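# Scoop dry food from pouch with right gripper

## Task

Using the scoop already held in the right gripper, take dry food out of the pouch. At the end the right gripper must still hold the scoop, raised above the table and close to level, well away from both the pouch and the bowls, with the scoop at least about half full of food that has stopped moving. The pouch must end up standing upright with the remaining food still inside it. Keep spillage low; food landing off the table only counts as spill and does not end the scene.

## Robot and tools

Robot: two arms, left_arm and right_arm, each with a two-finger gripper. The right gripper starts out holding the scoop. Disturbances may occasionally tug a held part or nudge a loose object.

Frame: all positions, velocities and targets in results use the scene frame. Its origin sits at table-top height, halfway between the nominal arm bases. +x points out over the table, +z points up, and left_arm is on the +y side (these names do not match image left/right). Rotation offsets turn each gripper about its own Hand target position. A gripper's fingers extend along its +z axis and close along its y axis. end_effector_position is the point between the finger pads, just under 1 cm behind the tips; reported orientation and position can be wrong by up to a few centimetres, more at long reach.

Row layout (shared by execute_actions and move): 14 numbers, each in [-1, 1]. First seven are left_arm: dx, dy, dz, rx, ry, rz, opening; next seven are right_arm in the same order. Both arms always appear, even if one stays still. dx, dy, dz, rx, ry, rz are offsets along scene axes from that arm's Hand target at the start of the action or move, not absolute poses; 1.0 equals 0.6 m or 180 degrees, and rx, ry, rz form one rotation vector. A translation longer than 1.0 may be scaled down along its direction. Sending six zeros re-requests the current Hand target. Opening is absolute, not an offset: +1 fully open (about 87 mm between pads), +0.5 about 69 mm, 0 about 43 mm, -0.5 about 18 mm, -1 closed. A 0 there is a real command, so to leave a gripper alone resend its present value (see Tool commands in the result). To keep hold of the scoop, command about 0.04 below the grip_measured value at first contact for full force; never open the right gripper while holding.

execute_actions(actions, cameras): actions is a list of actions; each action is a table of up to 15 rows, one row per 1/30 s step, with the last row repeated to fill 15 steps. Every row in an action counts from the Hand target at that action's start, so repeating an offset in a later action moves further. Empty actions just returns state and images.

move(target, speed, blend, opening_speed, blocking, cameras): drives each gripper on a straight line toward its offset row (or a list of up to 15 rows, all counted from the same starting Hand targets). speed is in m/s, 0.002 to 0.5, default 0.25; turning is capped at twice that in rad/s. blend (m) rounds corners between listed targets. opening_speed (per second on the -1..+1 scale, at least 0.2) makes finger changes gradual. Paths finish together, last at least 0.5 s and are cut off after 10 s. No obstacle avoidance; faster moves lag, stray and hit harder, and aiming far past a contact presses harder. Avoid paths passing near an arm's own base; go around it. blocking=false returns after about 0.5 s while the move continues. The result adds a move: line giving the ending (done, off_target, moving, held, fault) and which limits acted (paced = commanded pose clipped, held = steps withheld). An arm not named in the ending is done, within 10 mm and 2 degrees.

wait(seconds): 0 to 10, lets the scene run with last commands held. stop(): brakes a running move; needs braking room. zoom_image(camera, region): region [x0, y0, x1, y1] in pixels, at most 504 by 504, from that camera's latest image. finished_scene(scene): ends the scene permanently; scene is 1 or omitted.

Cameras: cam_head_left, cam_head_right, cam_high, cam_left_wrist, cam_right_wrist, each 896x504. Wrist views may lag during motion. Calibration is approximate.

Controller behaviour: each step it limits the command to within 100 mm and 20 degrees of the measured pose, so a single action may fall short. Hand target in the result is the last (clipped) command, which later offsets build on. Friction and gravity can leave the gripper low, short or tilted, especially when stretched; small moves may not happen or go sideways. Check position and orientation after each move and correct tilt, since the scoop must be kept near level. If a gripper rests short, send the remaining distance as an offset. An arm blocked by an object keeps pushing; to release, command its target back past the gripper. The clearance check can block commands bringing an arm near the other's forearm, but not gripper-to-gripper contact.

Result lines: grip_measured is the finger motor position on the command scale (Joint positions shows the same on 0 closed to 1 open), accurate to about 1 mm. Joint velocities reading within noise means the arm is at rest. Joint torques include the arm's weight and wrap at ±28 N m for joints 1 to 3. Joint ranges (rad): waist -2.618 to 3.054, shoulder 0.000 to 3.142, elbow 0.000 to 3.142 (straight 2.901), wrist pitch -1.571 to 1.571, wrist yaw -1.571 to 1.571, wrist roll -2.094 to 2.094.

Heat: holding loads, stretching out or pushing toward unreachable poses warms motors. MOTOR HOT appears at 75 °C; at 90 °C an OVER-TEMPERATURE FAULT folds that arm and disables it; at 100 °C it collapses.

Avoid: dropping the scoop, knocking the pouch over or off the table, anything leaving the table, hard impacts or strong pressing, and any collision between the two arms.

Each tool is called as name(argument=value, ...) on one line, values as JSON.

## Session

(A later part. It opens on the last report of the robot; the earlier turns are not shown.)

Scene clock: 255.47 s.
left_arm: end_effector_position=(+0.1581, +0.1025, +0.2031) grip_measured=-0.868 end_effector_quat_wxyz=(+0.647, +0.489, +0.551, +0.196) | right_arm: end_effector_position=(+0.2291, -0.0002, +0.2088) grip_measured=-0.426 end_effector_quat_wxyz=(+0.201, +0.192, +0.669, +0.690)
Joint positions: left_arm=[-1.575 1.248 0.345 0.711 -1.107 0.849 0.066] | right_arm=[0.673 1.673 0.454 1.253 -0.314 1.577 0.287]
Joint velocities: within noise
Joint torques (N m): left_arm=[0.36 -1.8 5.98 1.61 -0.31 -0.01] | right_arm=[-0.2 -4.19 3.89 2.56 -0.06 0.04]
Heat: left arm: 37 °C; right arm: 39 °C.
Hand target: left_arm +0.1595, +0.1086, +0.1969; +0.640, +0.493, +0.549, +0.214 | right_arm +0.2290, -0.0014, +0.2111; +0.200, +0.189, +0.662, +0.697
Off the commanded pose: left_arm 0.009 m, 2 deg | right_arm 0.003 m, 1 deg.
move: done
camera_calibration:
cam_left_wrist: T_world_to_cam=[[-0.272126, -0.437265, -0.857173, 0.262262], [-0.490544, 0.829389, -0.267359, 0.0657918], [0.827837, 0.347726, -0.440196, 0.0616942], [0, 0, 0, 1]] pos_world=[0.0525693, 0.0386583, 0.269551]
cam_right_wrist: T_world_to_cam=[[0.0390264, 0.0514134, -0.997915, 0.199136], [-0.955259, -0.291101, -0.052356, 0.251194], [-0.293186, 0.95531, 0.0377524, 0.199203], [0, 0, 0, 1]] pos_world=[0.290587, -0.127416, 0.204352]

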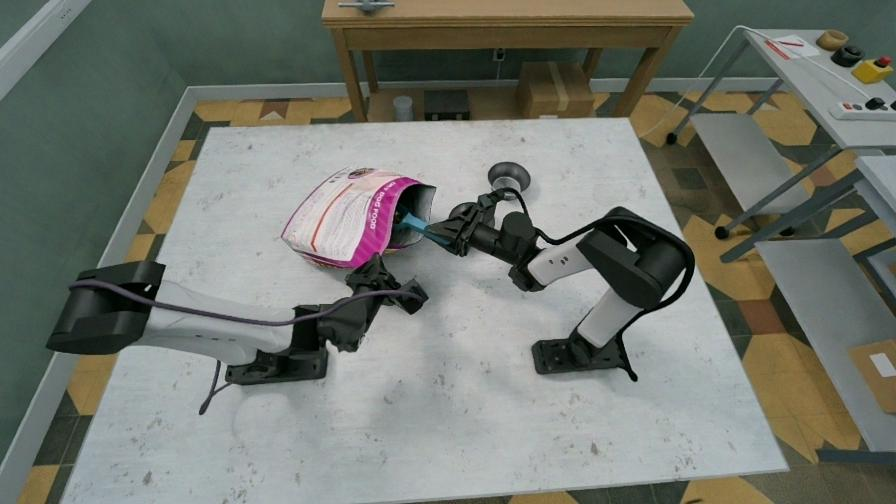

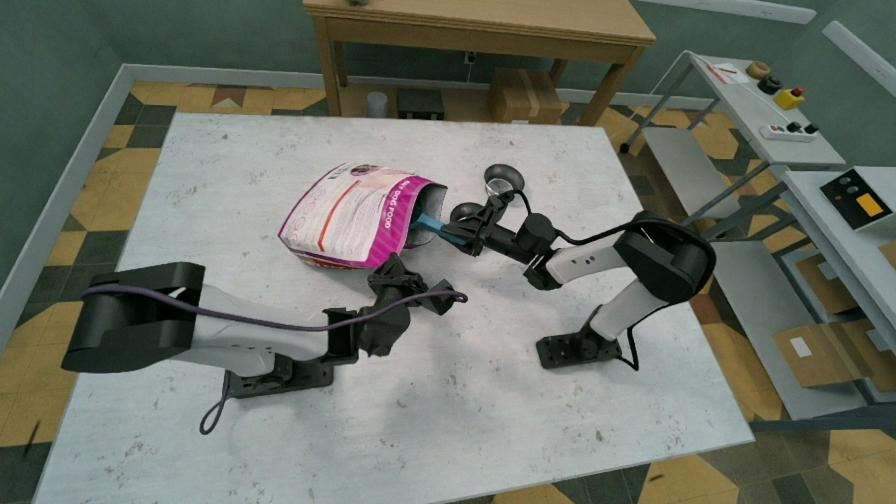

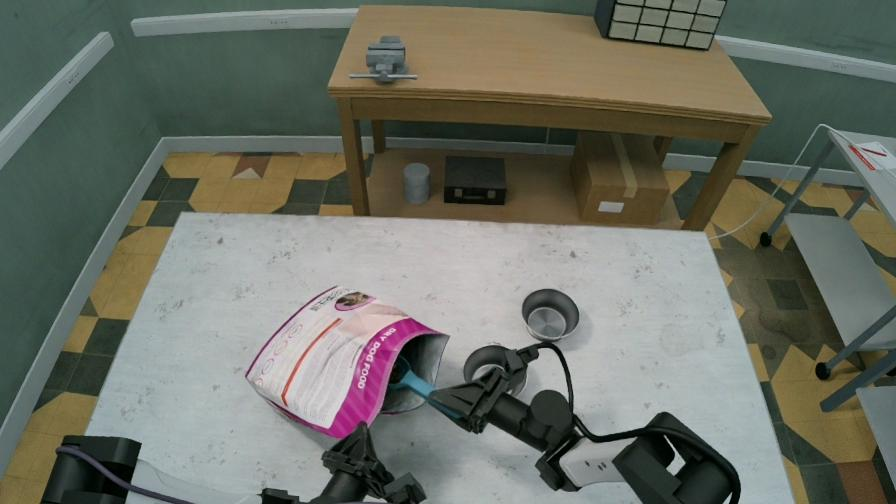

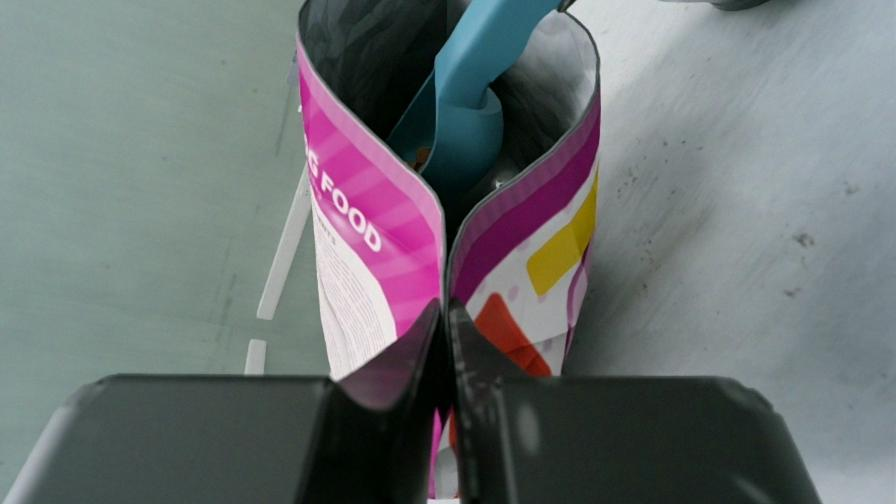

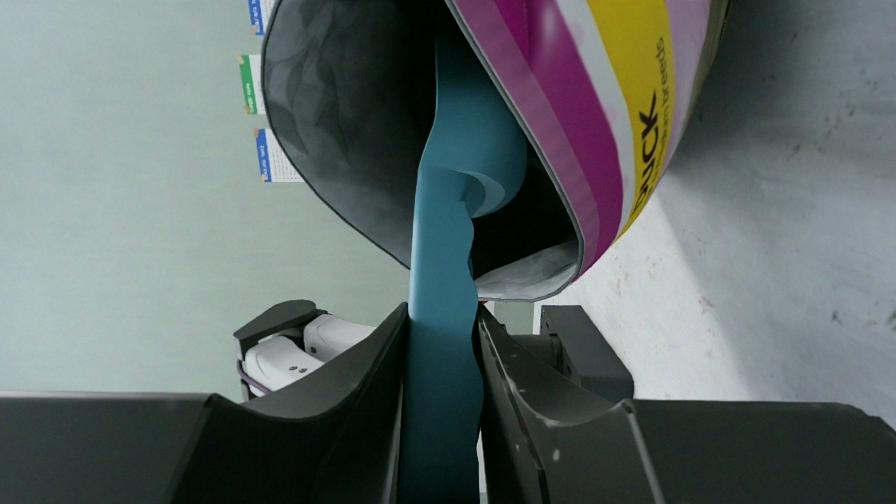

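move(target=[0,0,0,0,0,0,-1,-0.0442,-0.0707,0.035,0,0,0,-1], speed=0.08, cameras=["cam_head_left","cam_high","cam_left_wrist","cam_right_wrist"])

zoom_image(camera="cam_high", region=[360, 310, 480, 430])

Scene clock: 257.90 s.
left_arm: end_effector_position=(+0.1581, +0.1025, +0.2031) grip_measured=-0.868 end_effector_quat_wxyz=(+0.647, +0.489, +0.551, +0.196) | right_arm: end_effector_position=(+0.2053, -0.0411, +0.2229) grip_measured=-0.426 end_effector_quat_wxyz=(+0.199, +0.195, +0.671, +0.688)
Joint positions: left_arm=[-1.575 1.248 0.345 0.711 -1.107 0.849 0.066] | right_arm=[0.598 1.42 0.314 1.132 -0.388 1.582 0.287]
Joint velocities: within noise
Joint torques (N m): left_arm=[0.36 -1.78 6 1.61 -0.3 -0.01] | right_arm=[-0.16 -5.75 4.21 2.29 -0.06 0.03]
Heat: left arm: 37 °C; right arm: 39 °C.
Hand target: left_arm +0.1595, +0.1086, +0.1969; +0.640, +0.493, +0.549, +0.214 | right_arm +0.2024, -0.0438, +0.2321; +0.200, +0.189, +0.662, +0.697
Off the commanded pose: left_arm 0.009 m, 2 deg | right_arm 0.010 m, 2 deg.
move: done
camera_calibration:
cam_left_wrist: T_world_to_cam=[[-0.272126, -0.437265, -0.857173, 0.262262], [-0.490544, 0.829389, -0.267359, 0.0657918], [0.827837, 0.347726, -0.440196, 0.0616942], [0, 0, 0, 1]] pos_world=[0.0525693, 0.0386583, 0.269551]
cam_right_wrist: T_world_to_cam=[[0.0301711, 0.0480696, -0.998388, 0.21799], [-0.955758, -0.291009, -0.0428941, 0.21528], [-0.292602, 0.955512, 0.0371628, 0.230798], [0, 0, 0, 1]] pos_world=[0.266711, -0.16836, 0.218295]
Images, in order (width x height): cam_head_left 896x504, cam_high 896x504, cam_left_wrist 896x504, cam_right_wrist 896x504.

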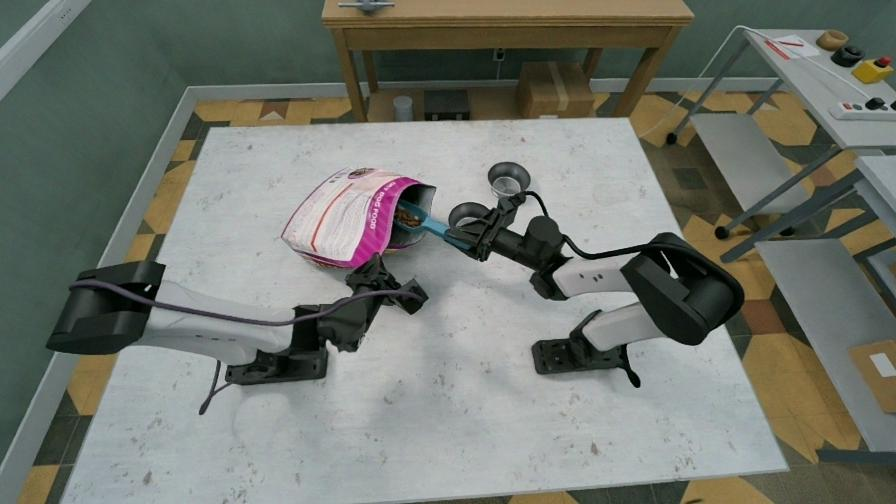

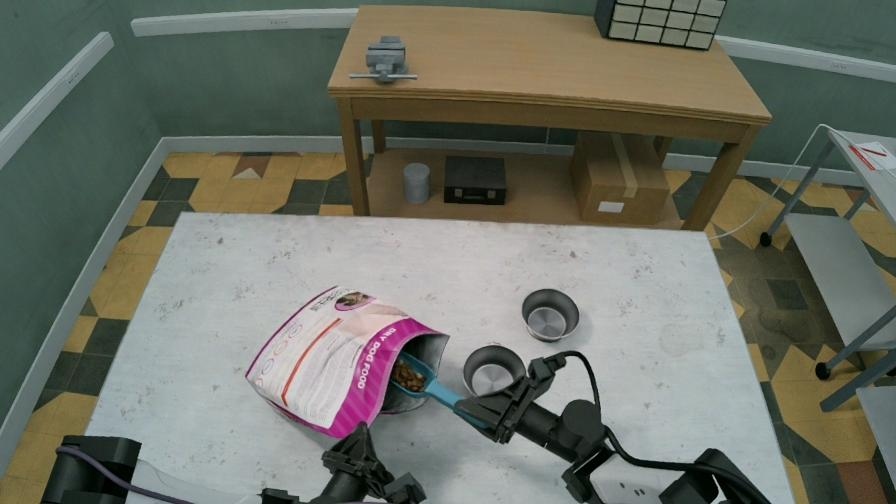

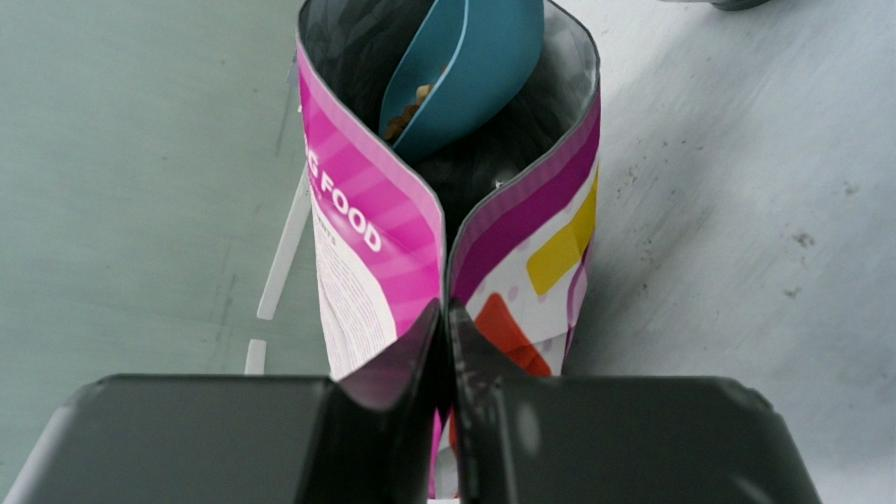

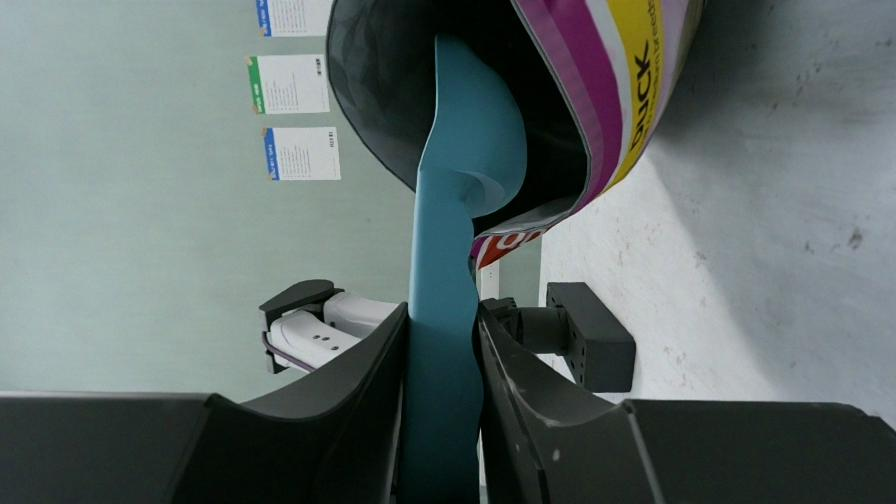

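Scaled by 4.200.

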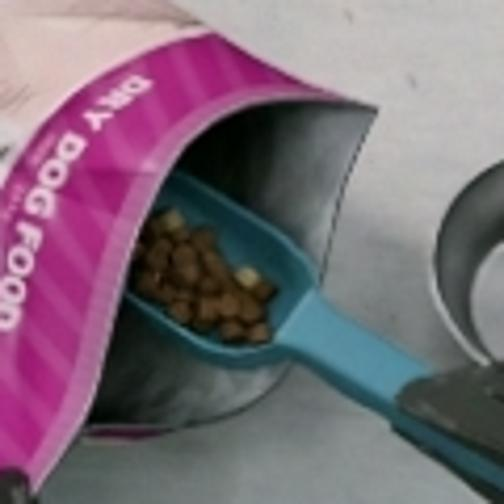

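move(target=[[0,0,0,0,0,0,-1,0.0415,0.0725,0,-0.1084,0.0677,0,-1],[0,0,0,0,0,0,-1,0.068,0.1148,-0.0335,-0.1555,0.0972,0,-1],[0,0,0,0,0,0,-1,0.1255,0.2068,-0.0752,-0.1555,0.0972,0,-1]], speed=0.1, blend=[0.02,0.01,0], cameras=["cam_high","cam_left_wrist","cam_right_wrist"])

Scene clock: 264.47 s.
left_arm: end_effector_position=(+0.1585, +0.1035, +0.2034) grip_measured=-0.868 end_effector_quat_wxyz=(+0.647, +0.487, +0.552, +0.199) | right_arm: end_effector_position=(+0.2697, +0.0745, +0.1883) grip_measured=-0.426 end_effector_quat_wxyz=(+0.127, +0.231, +0.835, +0.482)
Joint positions: left_arm=[-1.575 1.248 0.345 0.712 -1.114 0.851 0.066] | right_arm=[0.765 1.76 1.144 0.076 -0.222 1.451 0.287]
Joint velocities: within noise
Joint torques (N m): left_arm=[0.36 -1.78 5.94 1.61 -0.23 -0.02] | right_arm=[0.77 -5.38 7.94 2.11 0.35 0.02]
Heat: left arm: 36 °C; right arm: 39 °C.
Hand target: left_arm +0.1595, +0.1086, +0.1969; +0.640, +0.493, +0.549, +0.214 | right_arm +0.2778, +0.0802, +0.1871; +0.137, +0.238, +0.833, +0.481
Off the commanded pose: left_arm 0.008 m, 2 deg | right_arm 0.010 m, 1 deg.
move: done
camera_calibration:
cam_left_wrist: T_world_to_cam=[[-0.267887, -0.437987, -0.85814, 0.262698], [-0.494847, 0.826782, -0.267505, 0.0661626], [0.826658, 0.352987, -0.43822, 0.060482], [0, 0, 0, 1]] pos_world=[0.0531157, 0.0390068, 0.269635]
cam_right_wrist: T_world_to_cam=[[-0.248104, -0.404041, -0.880452, 0.262527], [-0.897935, -0.245152, 0.365532, 0.213063], [-0.363534, 0.881278, -0.301979, 0.228972], [0, 0, 0, 1]] pos_world=[0.33969, -0.0434842, 0.222406]
Images, in order (width x height): cam_high 896x504, cam_left_wrist 896x504, cam_right_wrist 896x504.

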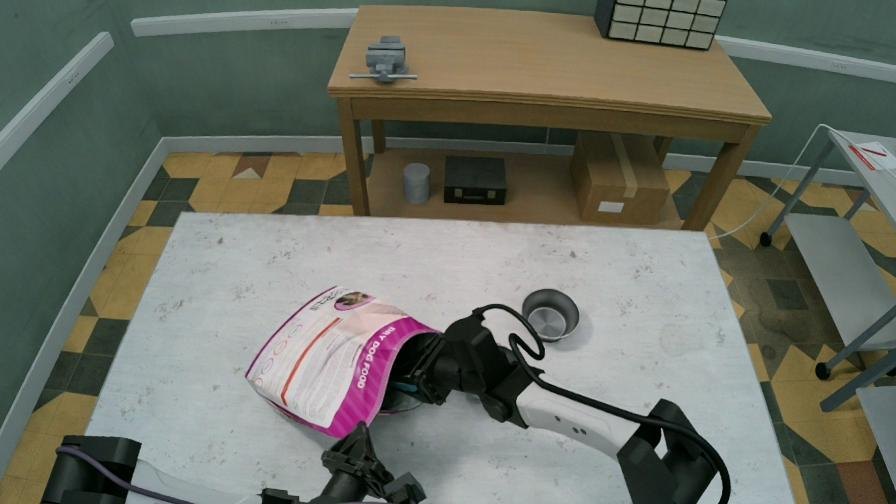

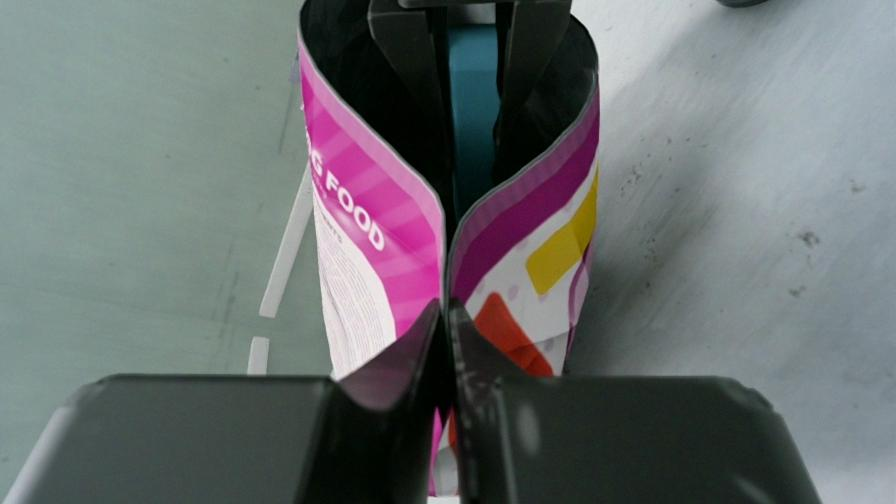

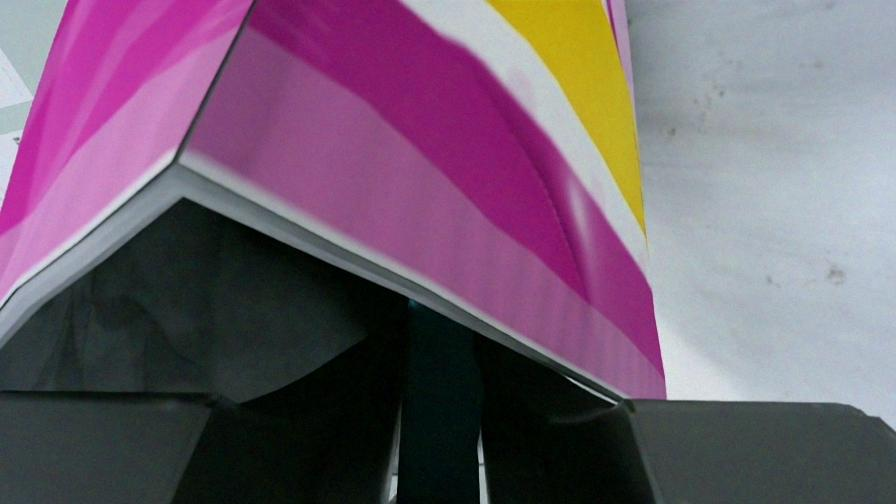

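move(target=[[0,0,0,0,0,0,-1,-0.0258,-0.0408,0.0217,0.0848,-0.053,0,-1],[0,0,0,0,0,0,-1,-0.0515,-0.0818,0.0415,0.1649,-0.1031,0,-1]], speed=0.1, blend=[0.01,0], cameras=["cam_high","cam_left_wrist","cam_right_wrist"])

Scene clock: 268.57 s.
left_arm: end_effector_position=(+0.1583, +0.1025, +0.2037) grip_measured=-0.868 end_effector_quat_wxyz=(+0.648, +0.488, +0.551, +0.197) | right_arm: end_effector_position=(+0.2468, +0.0325, +0.2089) grip_measured=-0.427 end_effector_quat_wxyz=(+0.204, +0.189, +0.658, +0.700)
Joint positions: left_arm=[-1.575 1.248 0.345 0.716 -1.109 0.851 0.066] | right_arm=[0.72 1.815 0.589 1.291 -0.266 1.583 0.287]
Joint velocities: within noise
Joint torques (N m): left_arm=[0.38 -1.78 5.94 1.58 -0.28 -0.04] | right_arm=[-0.2 -5.19 3.93 2.61 -0.05 0.04]
Heat: left arm: 36 °C; right arm: 39 °C.
Hand target: left_arm +0.1595, +0.1086, +0.1969; +0.640, +0.493, +0.549, +0.213 | right_arm +0.2469, +0.0312, +0.2119; +0.203, +0.186, +0.650, +0.709
Off the commanded pose: left_arm 0.009 m, 2 deg | right_arm 0.003 m, 1 deg.
move: done
camera_calibration:
cam_left_wrist: T_world_to_cam=[[-0.270273, -0.439455, -0.85664, 0.262729], [-0.491195, 0.828185, -0.269884, 0.0667028], [0.828058, 0.347835, -0.439694, 0.0617285], [0, 0, 0, 1]] pos_world=[0.0526579, 0.0387439, 0.270208]
cam_right_wrist: T_world_to_cam=[[0.0549283, 0.0770523, -0.995513, 0.191651], [-0.954244, -0.289458, -0.0750552, 0.282121], [-0.293942, 0.954084, 0.0576272, 0.169181], [0, 0, 0, 1]] pos_world=[0.308415, -0.0945181, 0.202216]
Images, in order (width x height): cam_high 896x504, cam_left_wrist 896x504, cam_right_wrist 896x504.

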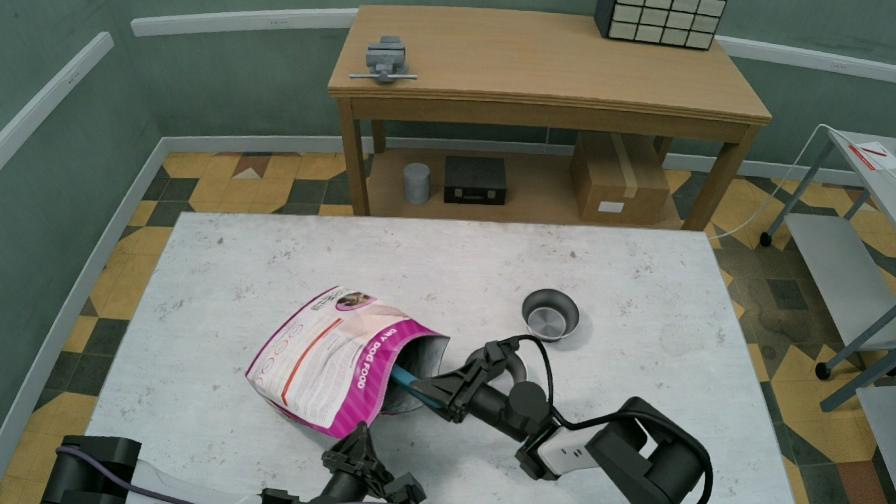

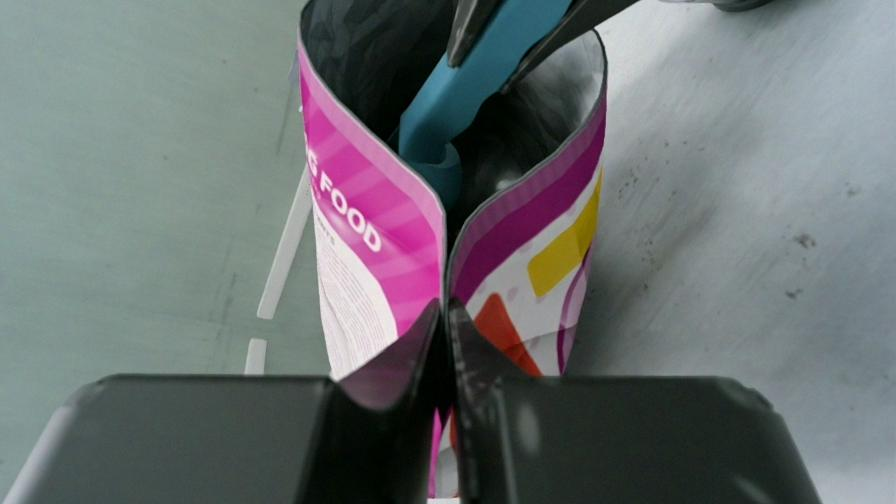

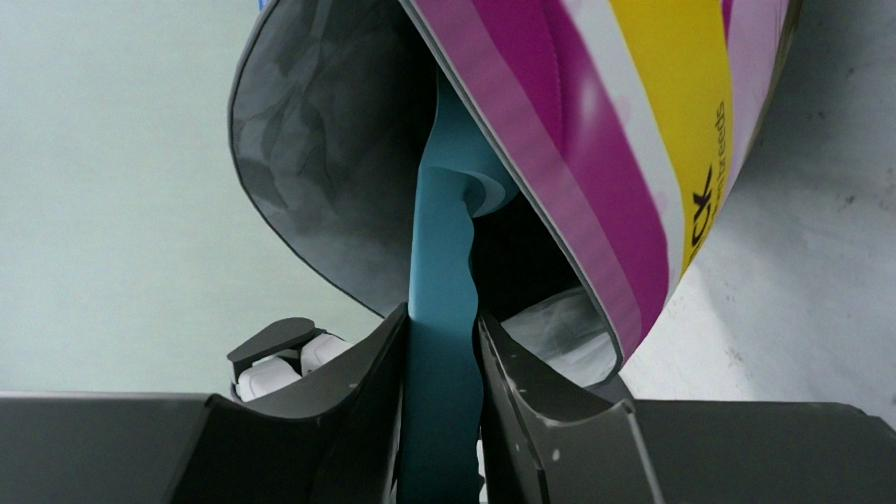

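move(target=[0,0,0,0,0,0,-1,-0.0739,-0.1171,0.033,0,0,0,-1], speed=0.08, cameras=["cam_left_wrist","cam_high"])

Scene clock: 271.07 s.
left_arm: end_effector_position=(+0.1583, +0.1025, +0.2037) grip_measured=-0.868 end_effector_quat_wxyz=(+0.648, +0.488, +0.551, +0.197) | right_arm: end_effector_position=(+0.2055, -0.0362, +0.2203) grip_measured=-0.427 end_effector_quat_wxyz=(+0.201, +0.193, +0.661, +0.697)
Joint positions: left_arm=[-1.575 1.248 0.345 0.716 -1.109 0.851 0.066] | right_arm=[0.617 1.49 0.308 1.239 -0.369 1.594 0.287]
Joint velocities: within noise
Joint torques (N m): left_arm=[0.35 -1.78 5.96 1.57 -0.28 -0.04] | right_arm=[-0.16 -6.2 3.93 2.34 -0.06 0.04]
Heat: left arm: 36 °C; right arm: 39 °C.
Hand target: left_arm +0.1595, +0.1086, +0.1969; +0.640, +0.493, +0.549, +0.213 | right_arm +0.2025, -0.0390, +0.2318; +0.203, +0.186, +0.650, +0.709
Off the commanded pose: left_arm 0.009 m, 2 deg | right_arm 0.012 m, 2 deg.
move: off_target (right_arm)
camera_calibration:
cam_left_wrist: T_world_to_cam=[[-0.270273, -0.439455, -0.85664, 0.262729], [-0.491195, 0.828185, -0.269884, 0.0667028], [0.828058, 0.347835, -0.439694, 0.0617285], [0, 0, 0, 1]] pos_world=[0.0526579, 0.0387439, 0.270208]
Images, in order (width x height): cam_high 896x504, cam_left_wrist 896x504.

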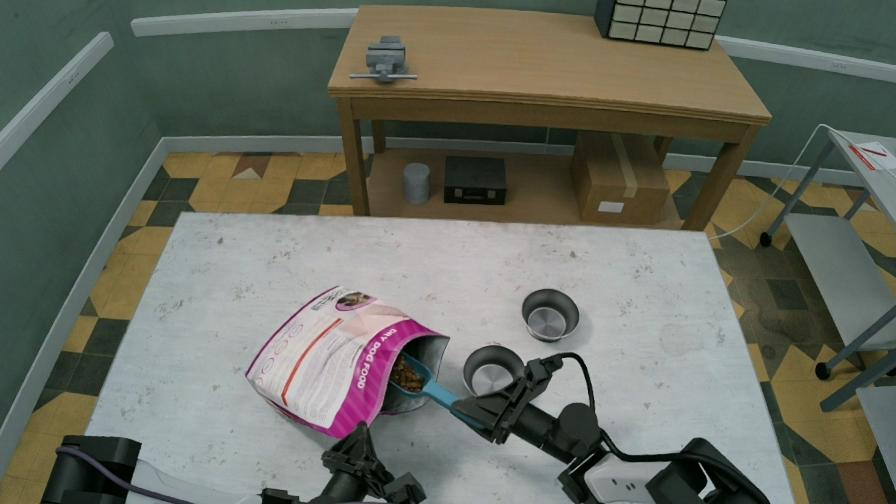

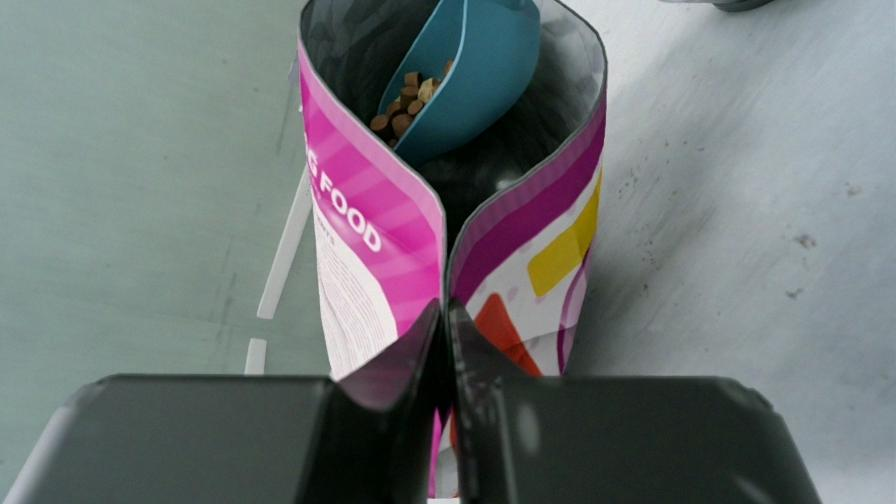

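zoom_image(camera="cam_high", region=[370, 330, 470, 430])

zoom_image(camera="cam_left_wrist", region=[340, 0, 620, 200])

Scaled by 5.040.

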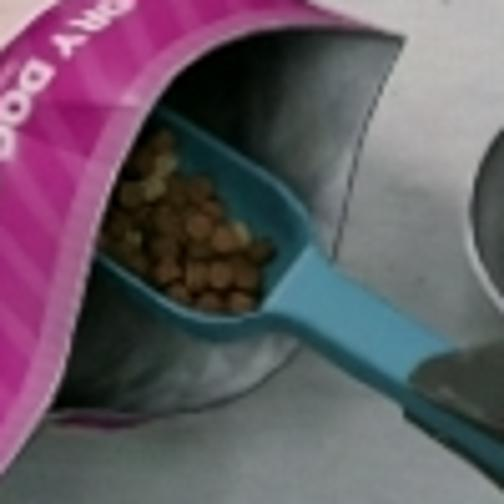

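Scaled by 1.800.

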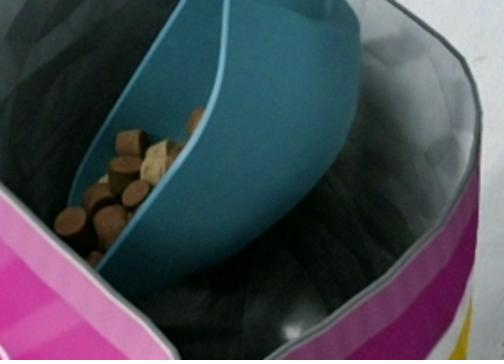

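move(target=[0,0,0,0,0,0,-1,-0.0618,-0.0989,0.045,0,0,0,-1], speed=0.08, cameras=["cam_left_wrist","cam_high"])

zoom_image(camera="cam_high", region=[370, 330, 490, 450])

zoom_image(camera="cam_left_wrist", region=[340, 0, 620, 200])

Scene clock: 278.70 s.
left_arm: end_effector_position=(+0.1583, +0.1025, +0.2037) grip_measured=-0.868 end_effector_quat_wxyz=(+0.648, +0.488, +0.551, +0.197) | right_arm: end_effector_position=(+0.1680, -0.0969, +0.2518) grip_measured=-0.427 end_effector_quat_wxyz=(+0.201, +0.193, +0.657, +0.701)
Joint positions: left_arm=[-1.575 1.248 0.345 0.716 -1.109 0.851 0.066] | right_arm=[0.448 0.942 0.179 0.836 -0.536 1.615 0.287]
Joint velocities: within noise
Joint torques (N m): left_arm=[0.38 -1.81 5.97 1.58 -0.28 -0.04] | right_arm=[-0.16 -2.54 5.59 2.26 -0.04 0.01]
Heat: left arm: 36 °C; right arm: 40 °C.
Hand target: left_arm +0.1595, +0.1086, +0.1969; +0.640, +0.493, +0.549, +0.213 | right_arm +0.1655, -0.0984, +0.2587; +0.203, +0.186, +0.650, +0.709
Off the commanded pose: left_arm 0.009 m, 2 deg | right_arm 0.008 m, 2 deg.
move: done
camera_calibration:
cam_left_wrist: T_world_to_cam=[[-0.270273, -0.439455, -0.85664, 0.262729], [-0.491195, 0.828185, -0.269884, 0.0667028], [0.828058, 0.347835, -0.439694, 0.0617285], [0, 0, 0, 1]] pos_world=[0.0526579, 0.0387439, 0.270208]
Images, in order (width x height): cam_high 896x504, cam_left_wrist 896x504.

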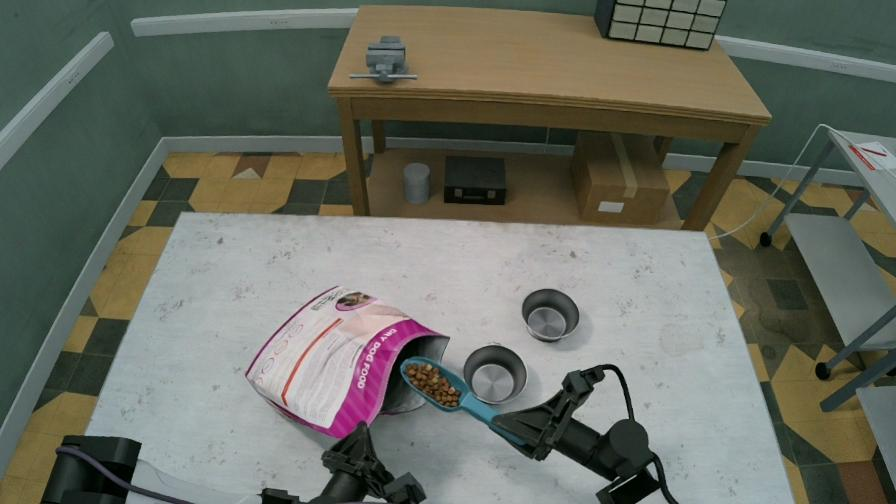

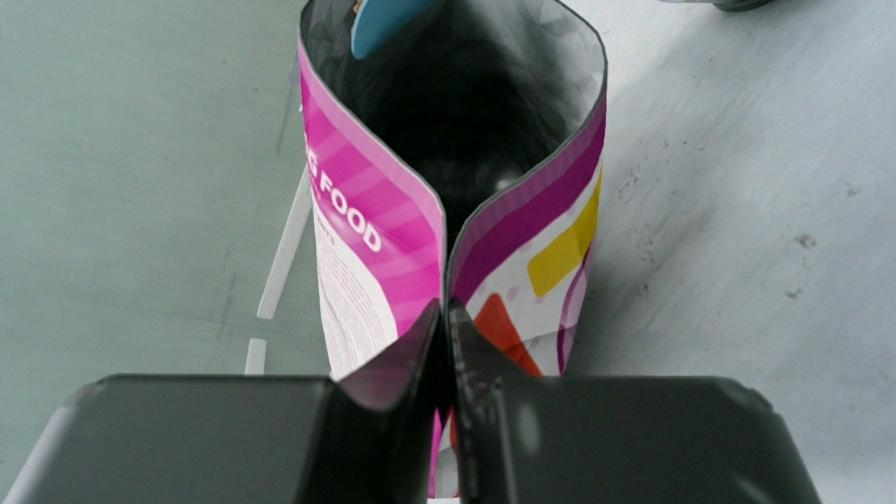

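Scaled by 4.200.

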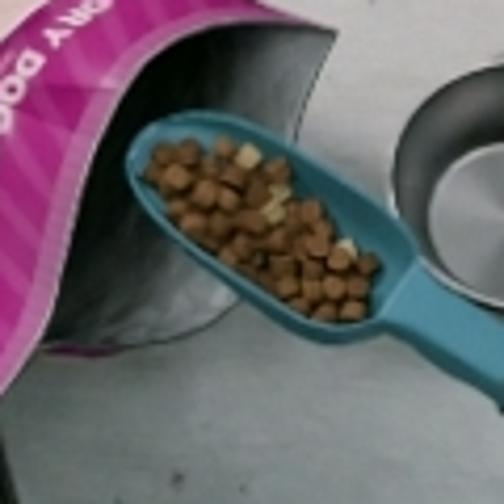

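Scaled by 1.800.

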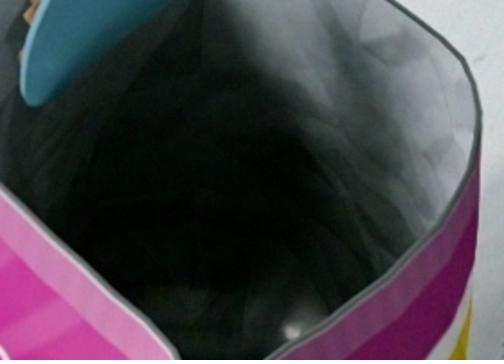

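wait(seconds=0.1, cameras=["cam_right_wrist","cam_head_left","cam_head_right"])

Scene clock: 279.17 s.
left_arm: end_effector_position=(+0.1583, +0.1025, +0.2037) grip_measured=-0.868 end_effector_quat_wxyz=(+0.648, +0.488, +0.551, +0.197) | right_arm: end_effector_position=(+0.1680, -0.0969, +0.2517) grip_measured=-0.427 end_effector_quat_wxyz=(+0.200, +0.193, +0.657, +0.701)
Joint positions: left_arm=[-1.575 1.248 0.345 0.716 -1.109 0.851 0.066] | right_arm=[0.448 0.942 0.179 0.836 -0.536 1.615 0.287]
Joint velocities: within noise
Joint torques (N m): left_arm=[0.35 -1.78 5.98 1.58 -0.28 -0.04] | right_arm=[-0.14 -2.55 5.6 2.27 -0.05 0.01]
Heat: left arm: 36 °C; right arm: 40 °C.
Hand target: left_arm +0.1595, +0.1086, +0.1969; +0.640, +0.493, +0.549, +0.213 | right_arm +0.1655, -0.0984, +0.2587; +0.203, +0.186, +0.650, +0.709
Tool commands: left_gripper/opening=-1.0 right_gripper/opening=-1.0
Off the commanded pose: left_arm 0.009 m, 2 deg | right_arm 0.008 m, 2 deg.
wait: 0.10 s; at rest from the start
camera_calibration:
cam_right_wrist: T_world_to_cam=[[0.0453296, 0.0831944, -0.995502, 0.250726], [-0.954983, -0.288849, -0.0676239, 0.170907], [-0.293176, 0.953753, 0.0663559, 0.264624], [0, 0, 0, 1]] pos_world=[0.22943, -0.223879, 0.243596]
Images, in order (width x height): cam_head_left 896x504, cam_head_right 896x504, cam_right_wrist 896x504.

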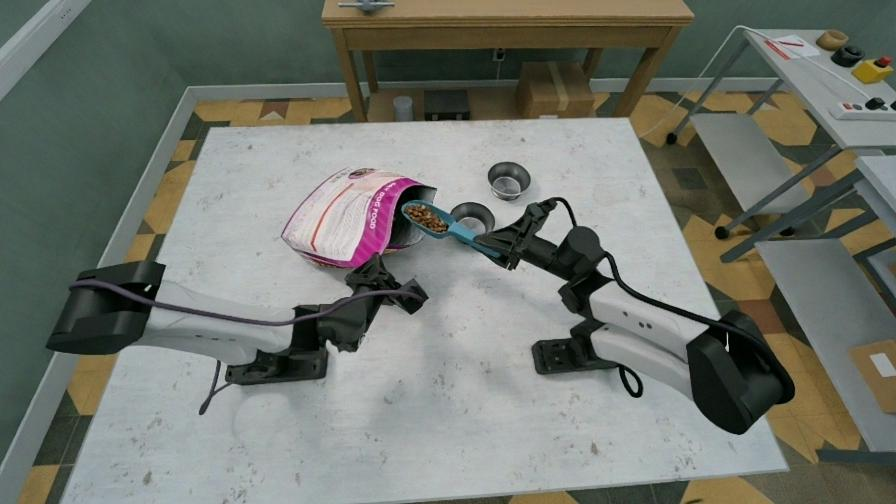

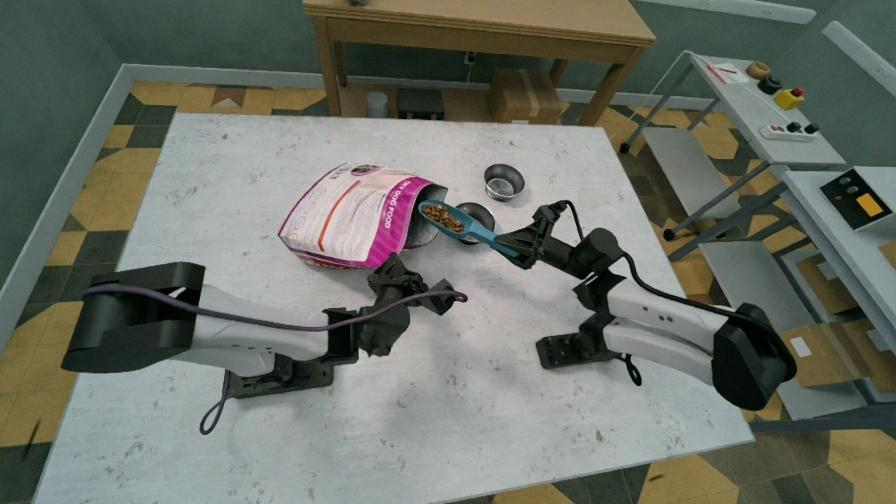

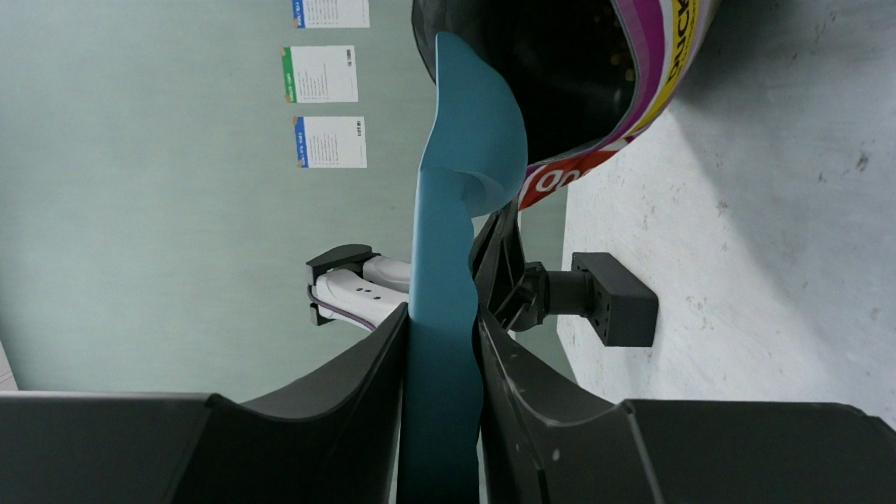

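zoom_image(camera="cam_head_left", region=[390, 185, 480, 245])

zoom_image(camera="cam_head_right", region=[400, 185, 490, 245])

zoom_image(camera="cam_right_wrist", region=[340, 0, 700, 260])

Scaled by 5.600.

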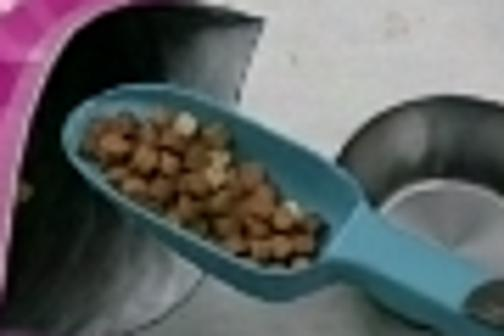

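Scaled by 5.600.

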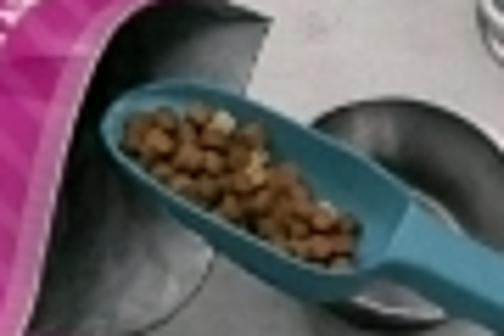

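Scaled by 1.400.

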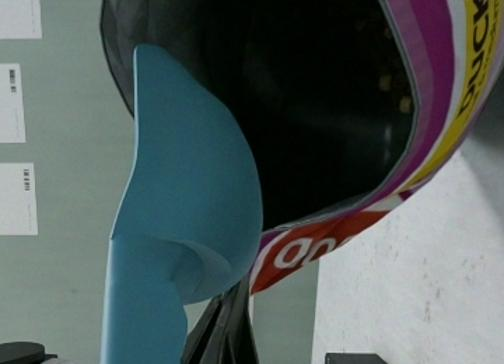

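move(target=[[0,0,0,0,0,0,-1,0.0848,0.1357,-0.031,0,0,0,-1],[0,0,0,0,0,0,-1,0.1069,0.1710,-0.0445,-0.1178,0.0736,0,-1],[0,0,0,0,0,0,-1,0.1378,0.2205,-0.0895,-0.1649,0.1031,0,-1],[0,0,0,0,0,0,-1,0.1935,0.3095,-0.1528,-0.1649,0.1031,0,-1]], speed=0.1, blend=0.02, cameras=["cam_left_wrist","cam_high","cam_right_wrist"])

Scene clock: 286.70 s.
left_arm: end_effector_position=(+0.1595, +0.1072, +0.2039) grip_measured=-0.868 end_effector_quat_wxyz=(+0.646, +0.483, +0.554, +0.207) | right_arm: end_effector_position=(+0.2741, +0.0811, +0.1840) grip_measured=-0.426 end_effector_quat_wxyz=(+0.131, +0.226, +0.828, +0.496)
Joint positions: left_arm=[-1.574 1.248 0.342 0.716 -1.132 0.856 0.066] | right_arm=[0.766 1.792 1.133 0.152 -0.227 1.454 0.287]
Joint velocities: within noise
Joint torques (N m): left_arm=[0.27 -1.73 6.12 1.57 -0.01 -0.1] | right_arm=[1.09 -3.63 7.38 2.11 0.47 0.01]
Heat: left arm: 36 °C; right arm: 40 °C.
Hand target: left_arm +0.1595, +0.1086, +0.1969; +0.640, +0.493, +0.549, +0.214 | right_arm +0.2816, +0.0873, +0.1670; +0.137, +0.239, +0.833, +0.481
Off the commanded pose: left_arm 0.007 m, 2 deg | right_arm 0.020 m, 2 deg.
move: off_target (right_arm)
camera_calibration:
cam_left_wrist: T_world_to_cam=[[-0.254771, -0.439919, -0.861141, 0.263726], [-0.508685, 0.818325, -0.267551, 0.0668252], [0.822394, 0.369885, -0.432265, 0.0561358], [0, 0, 0, 1]] pos_world=[0.0550168, 0.0405696, 0.26925]
cam_right_wrist: T_world_to_cam=[[-0.228847, -0.380802, -0.89589, 0.258213], [-0.903711, -0.258987, 0.340929, 0.227464], [-0.36185, 0.887646, -0.284866, 0.219345], [0, 0, 0, 1]] pos_world=[0.344023, -0.0374623, 0.216266]
Images, in order (width x height): cam_high 896x504, cam_left_wrist 896x504, cam_right_wrist 896x504.

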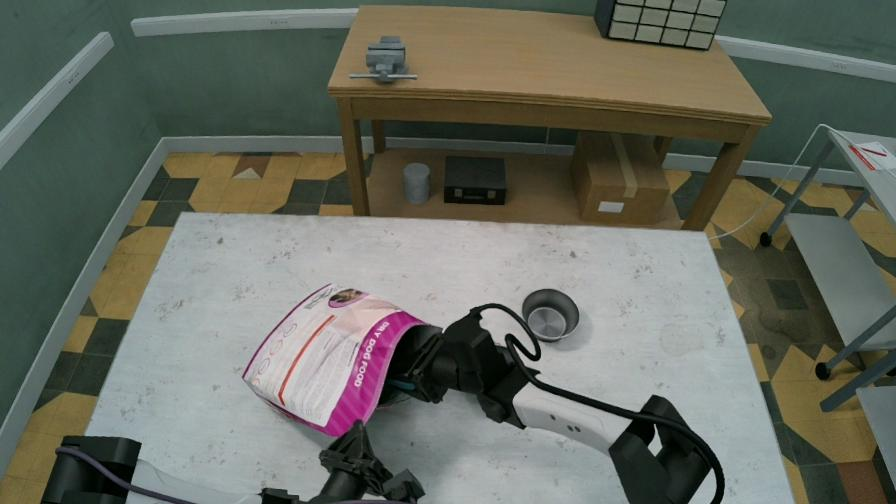

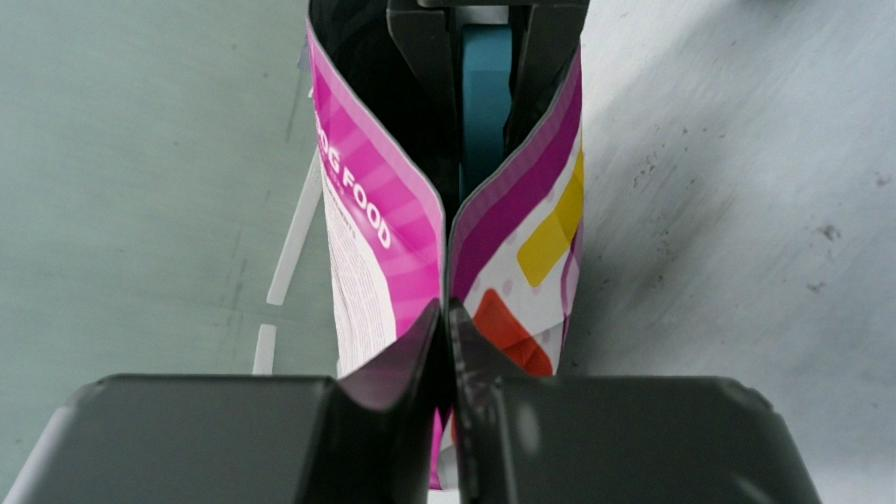

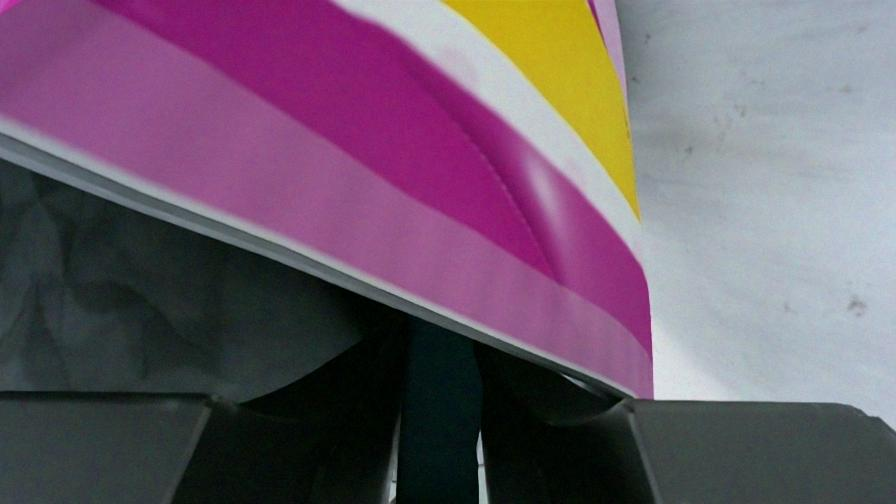

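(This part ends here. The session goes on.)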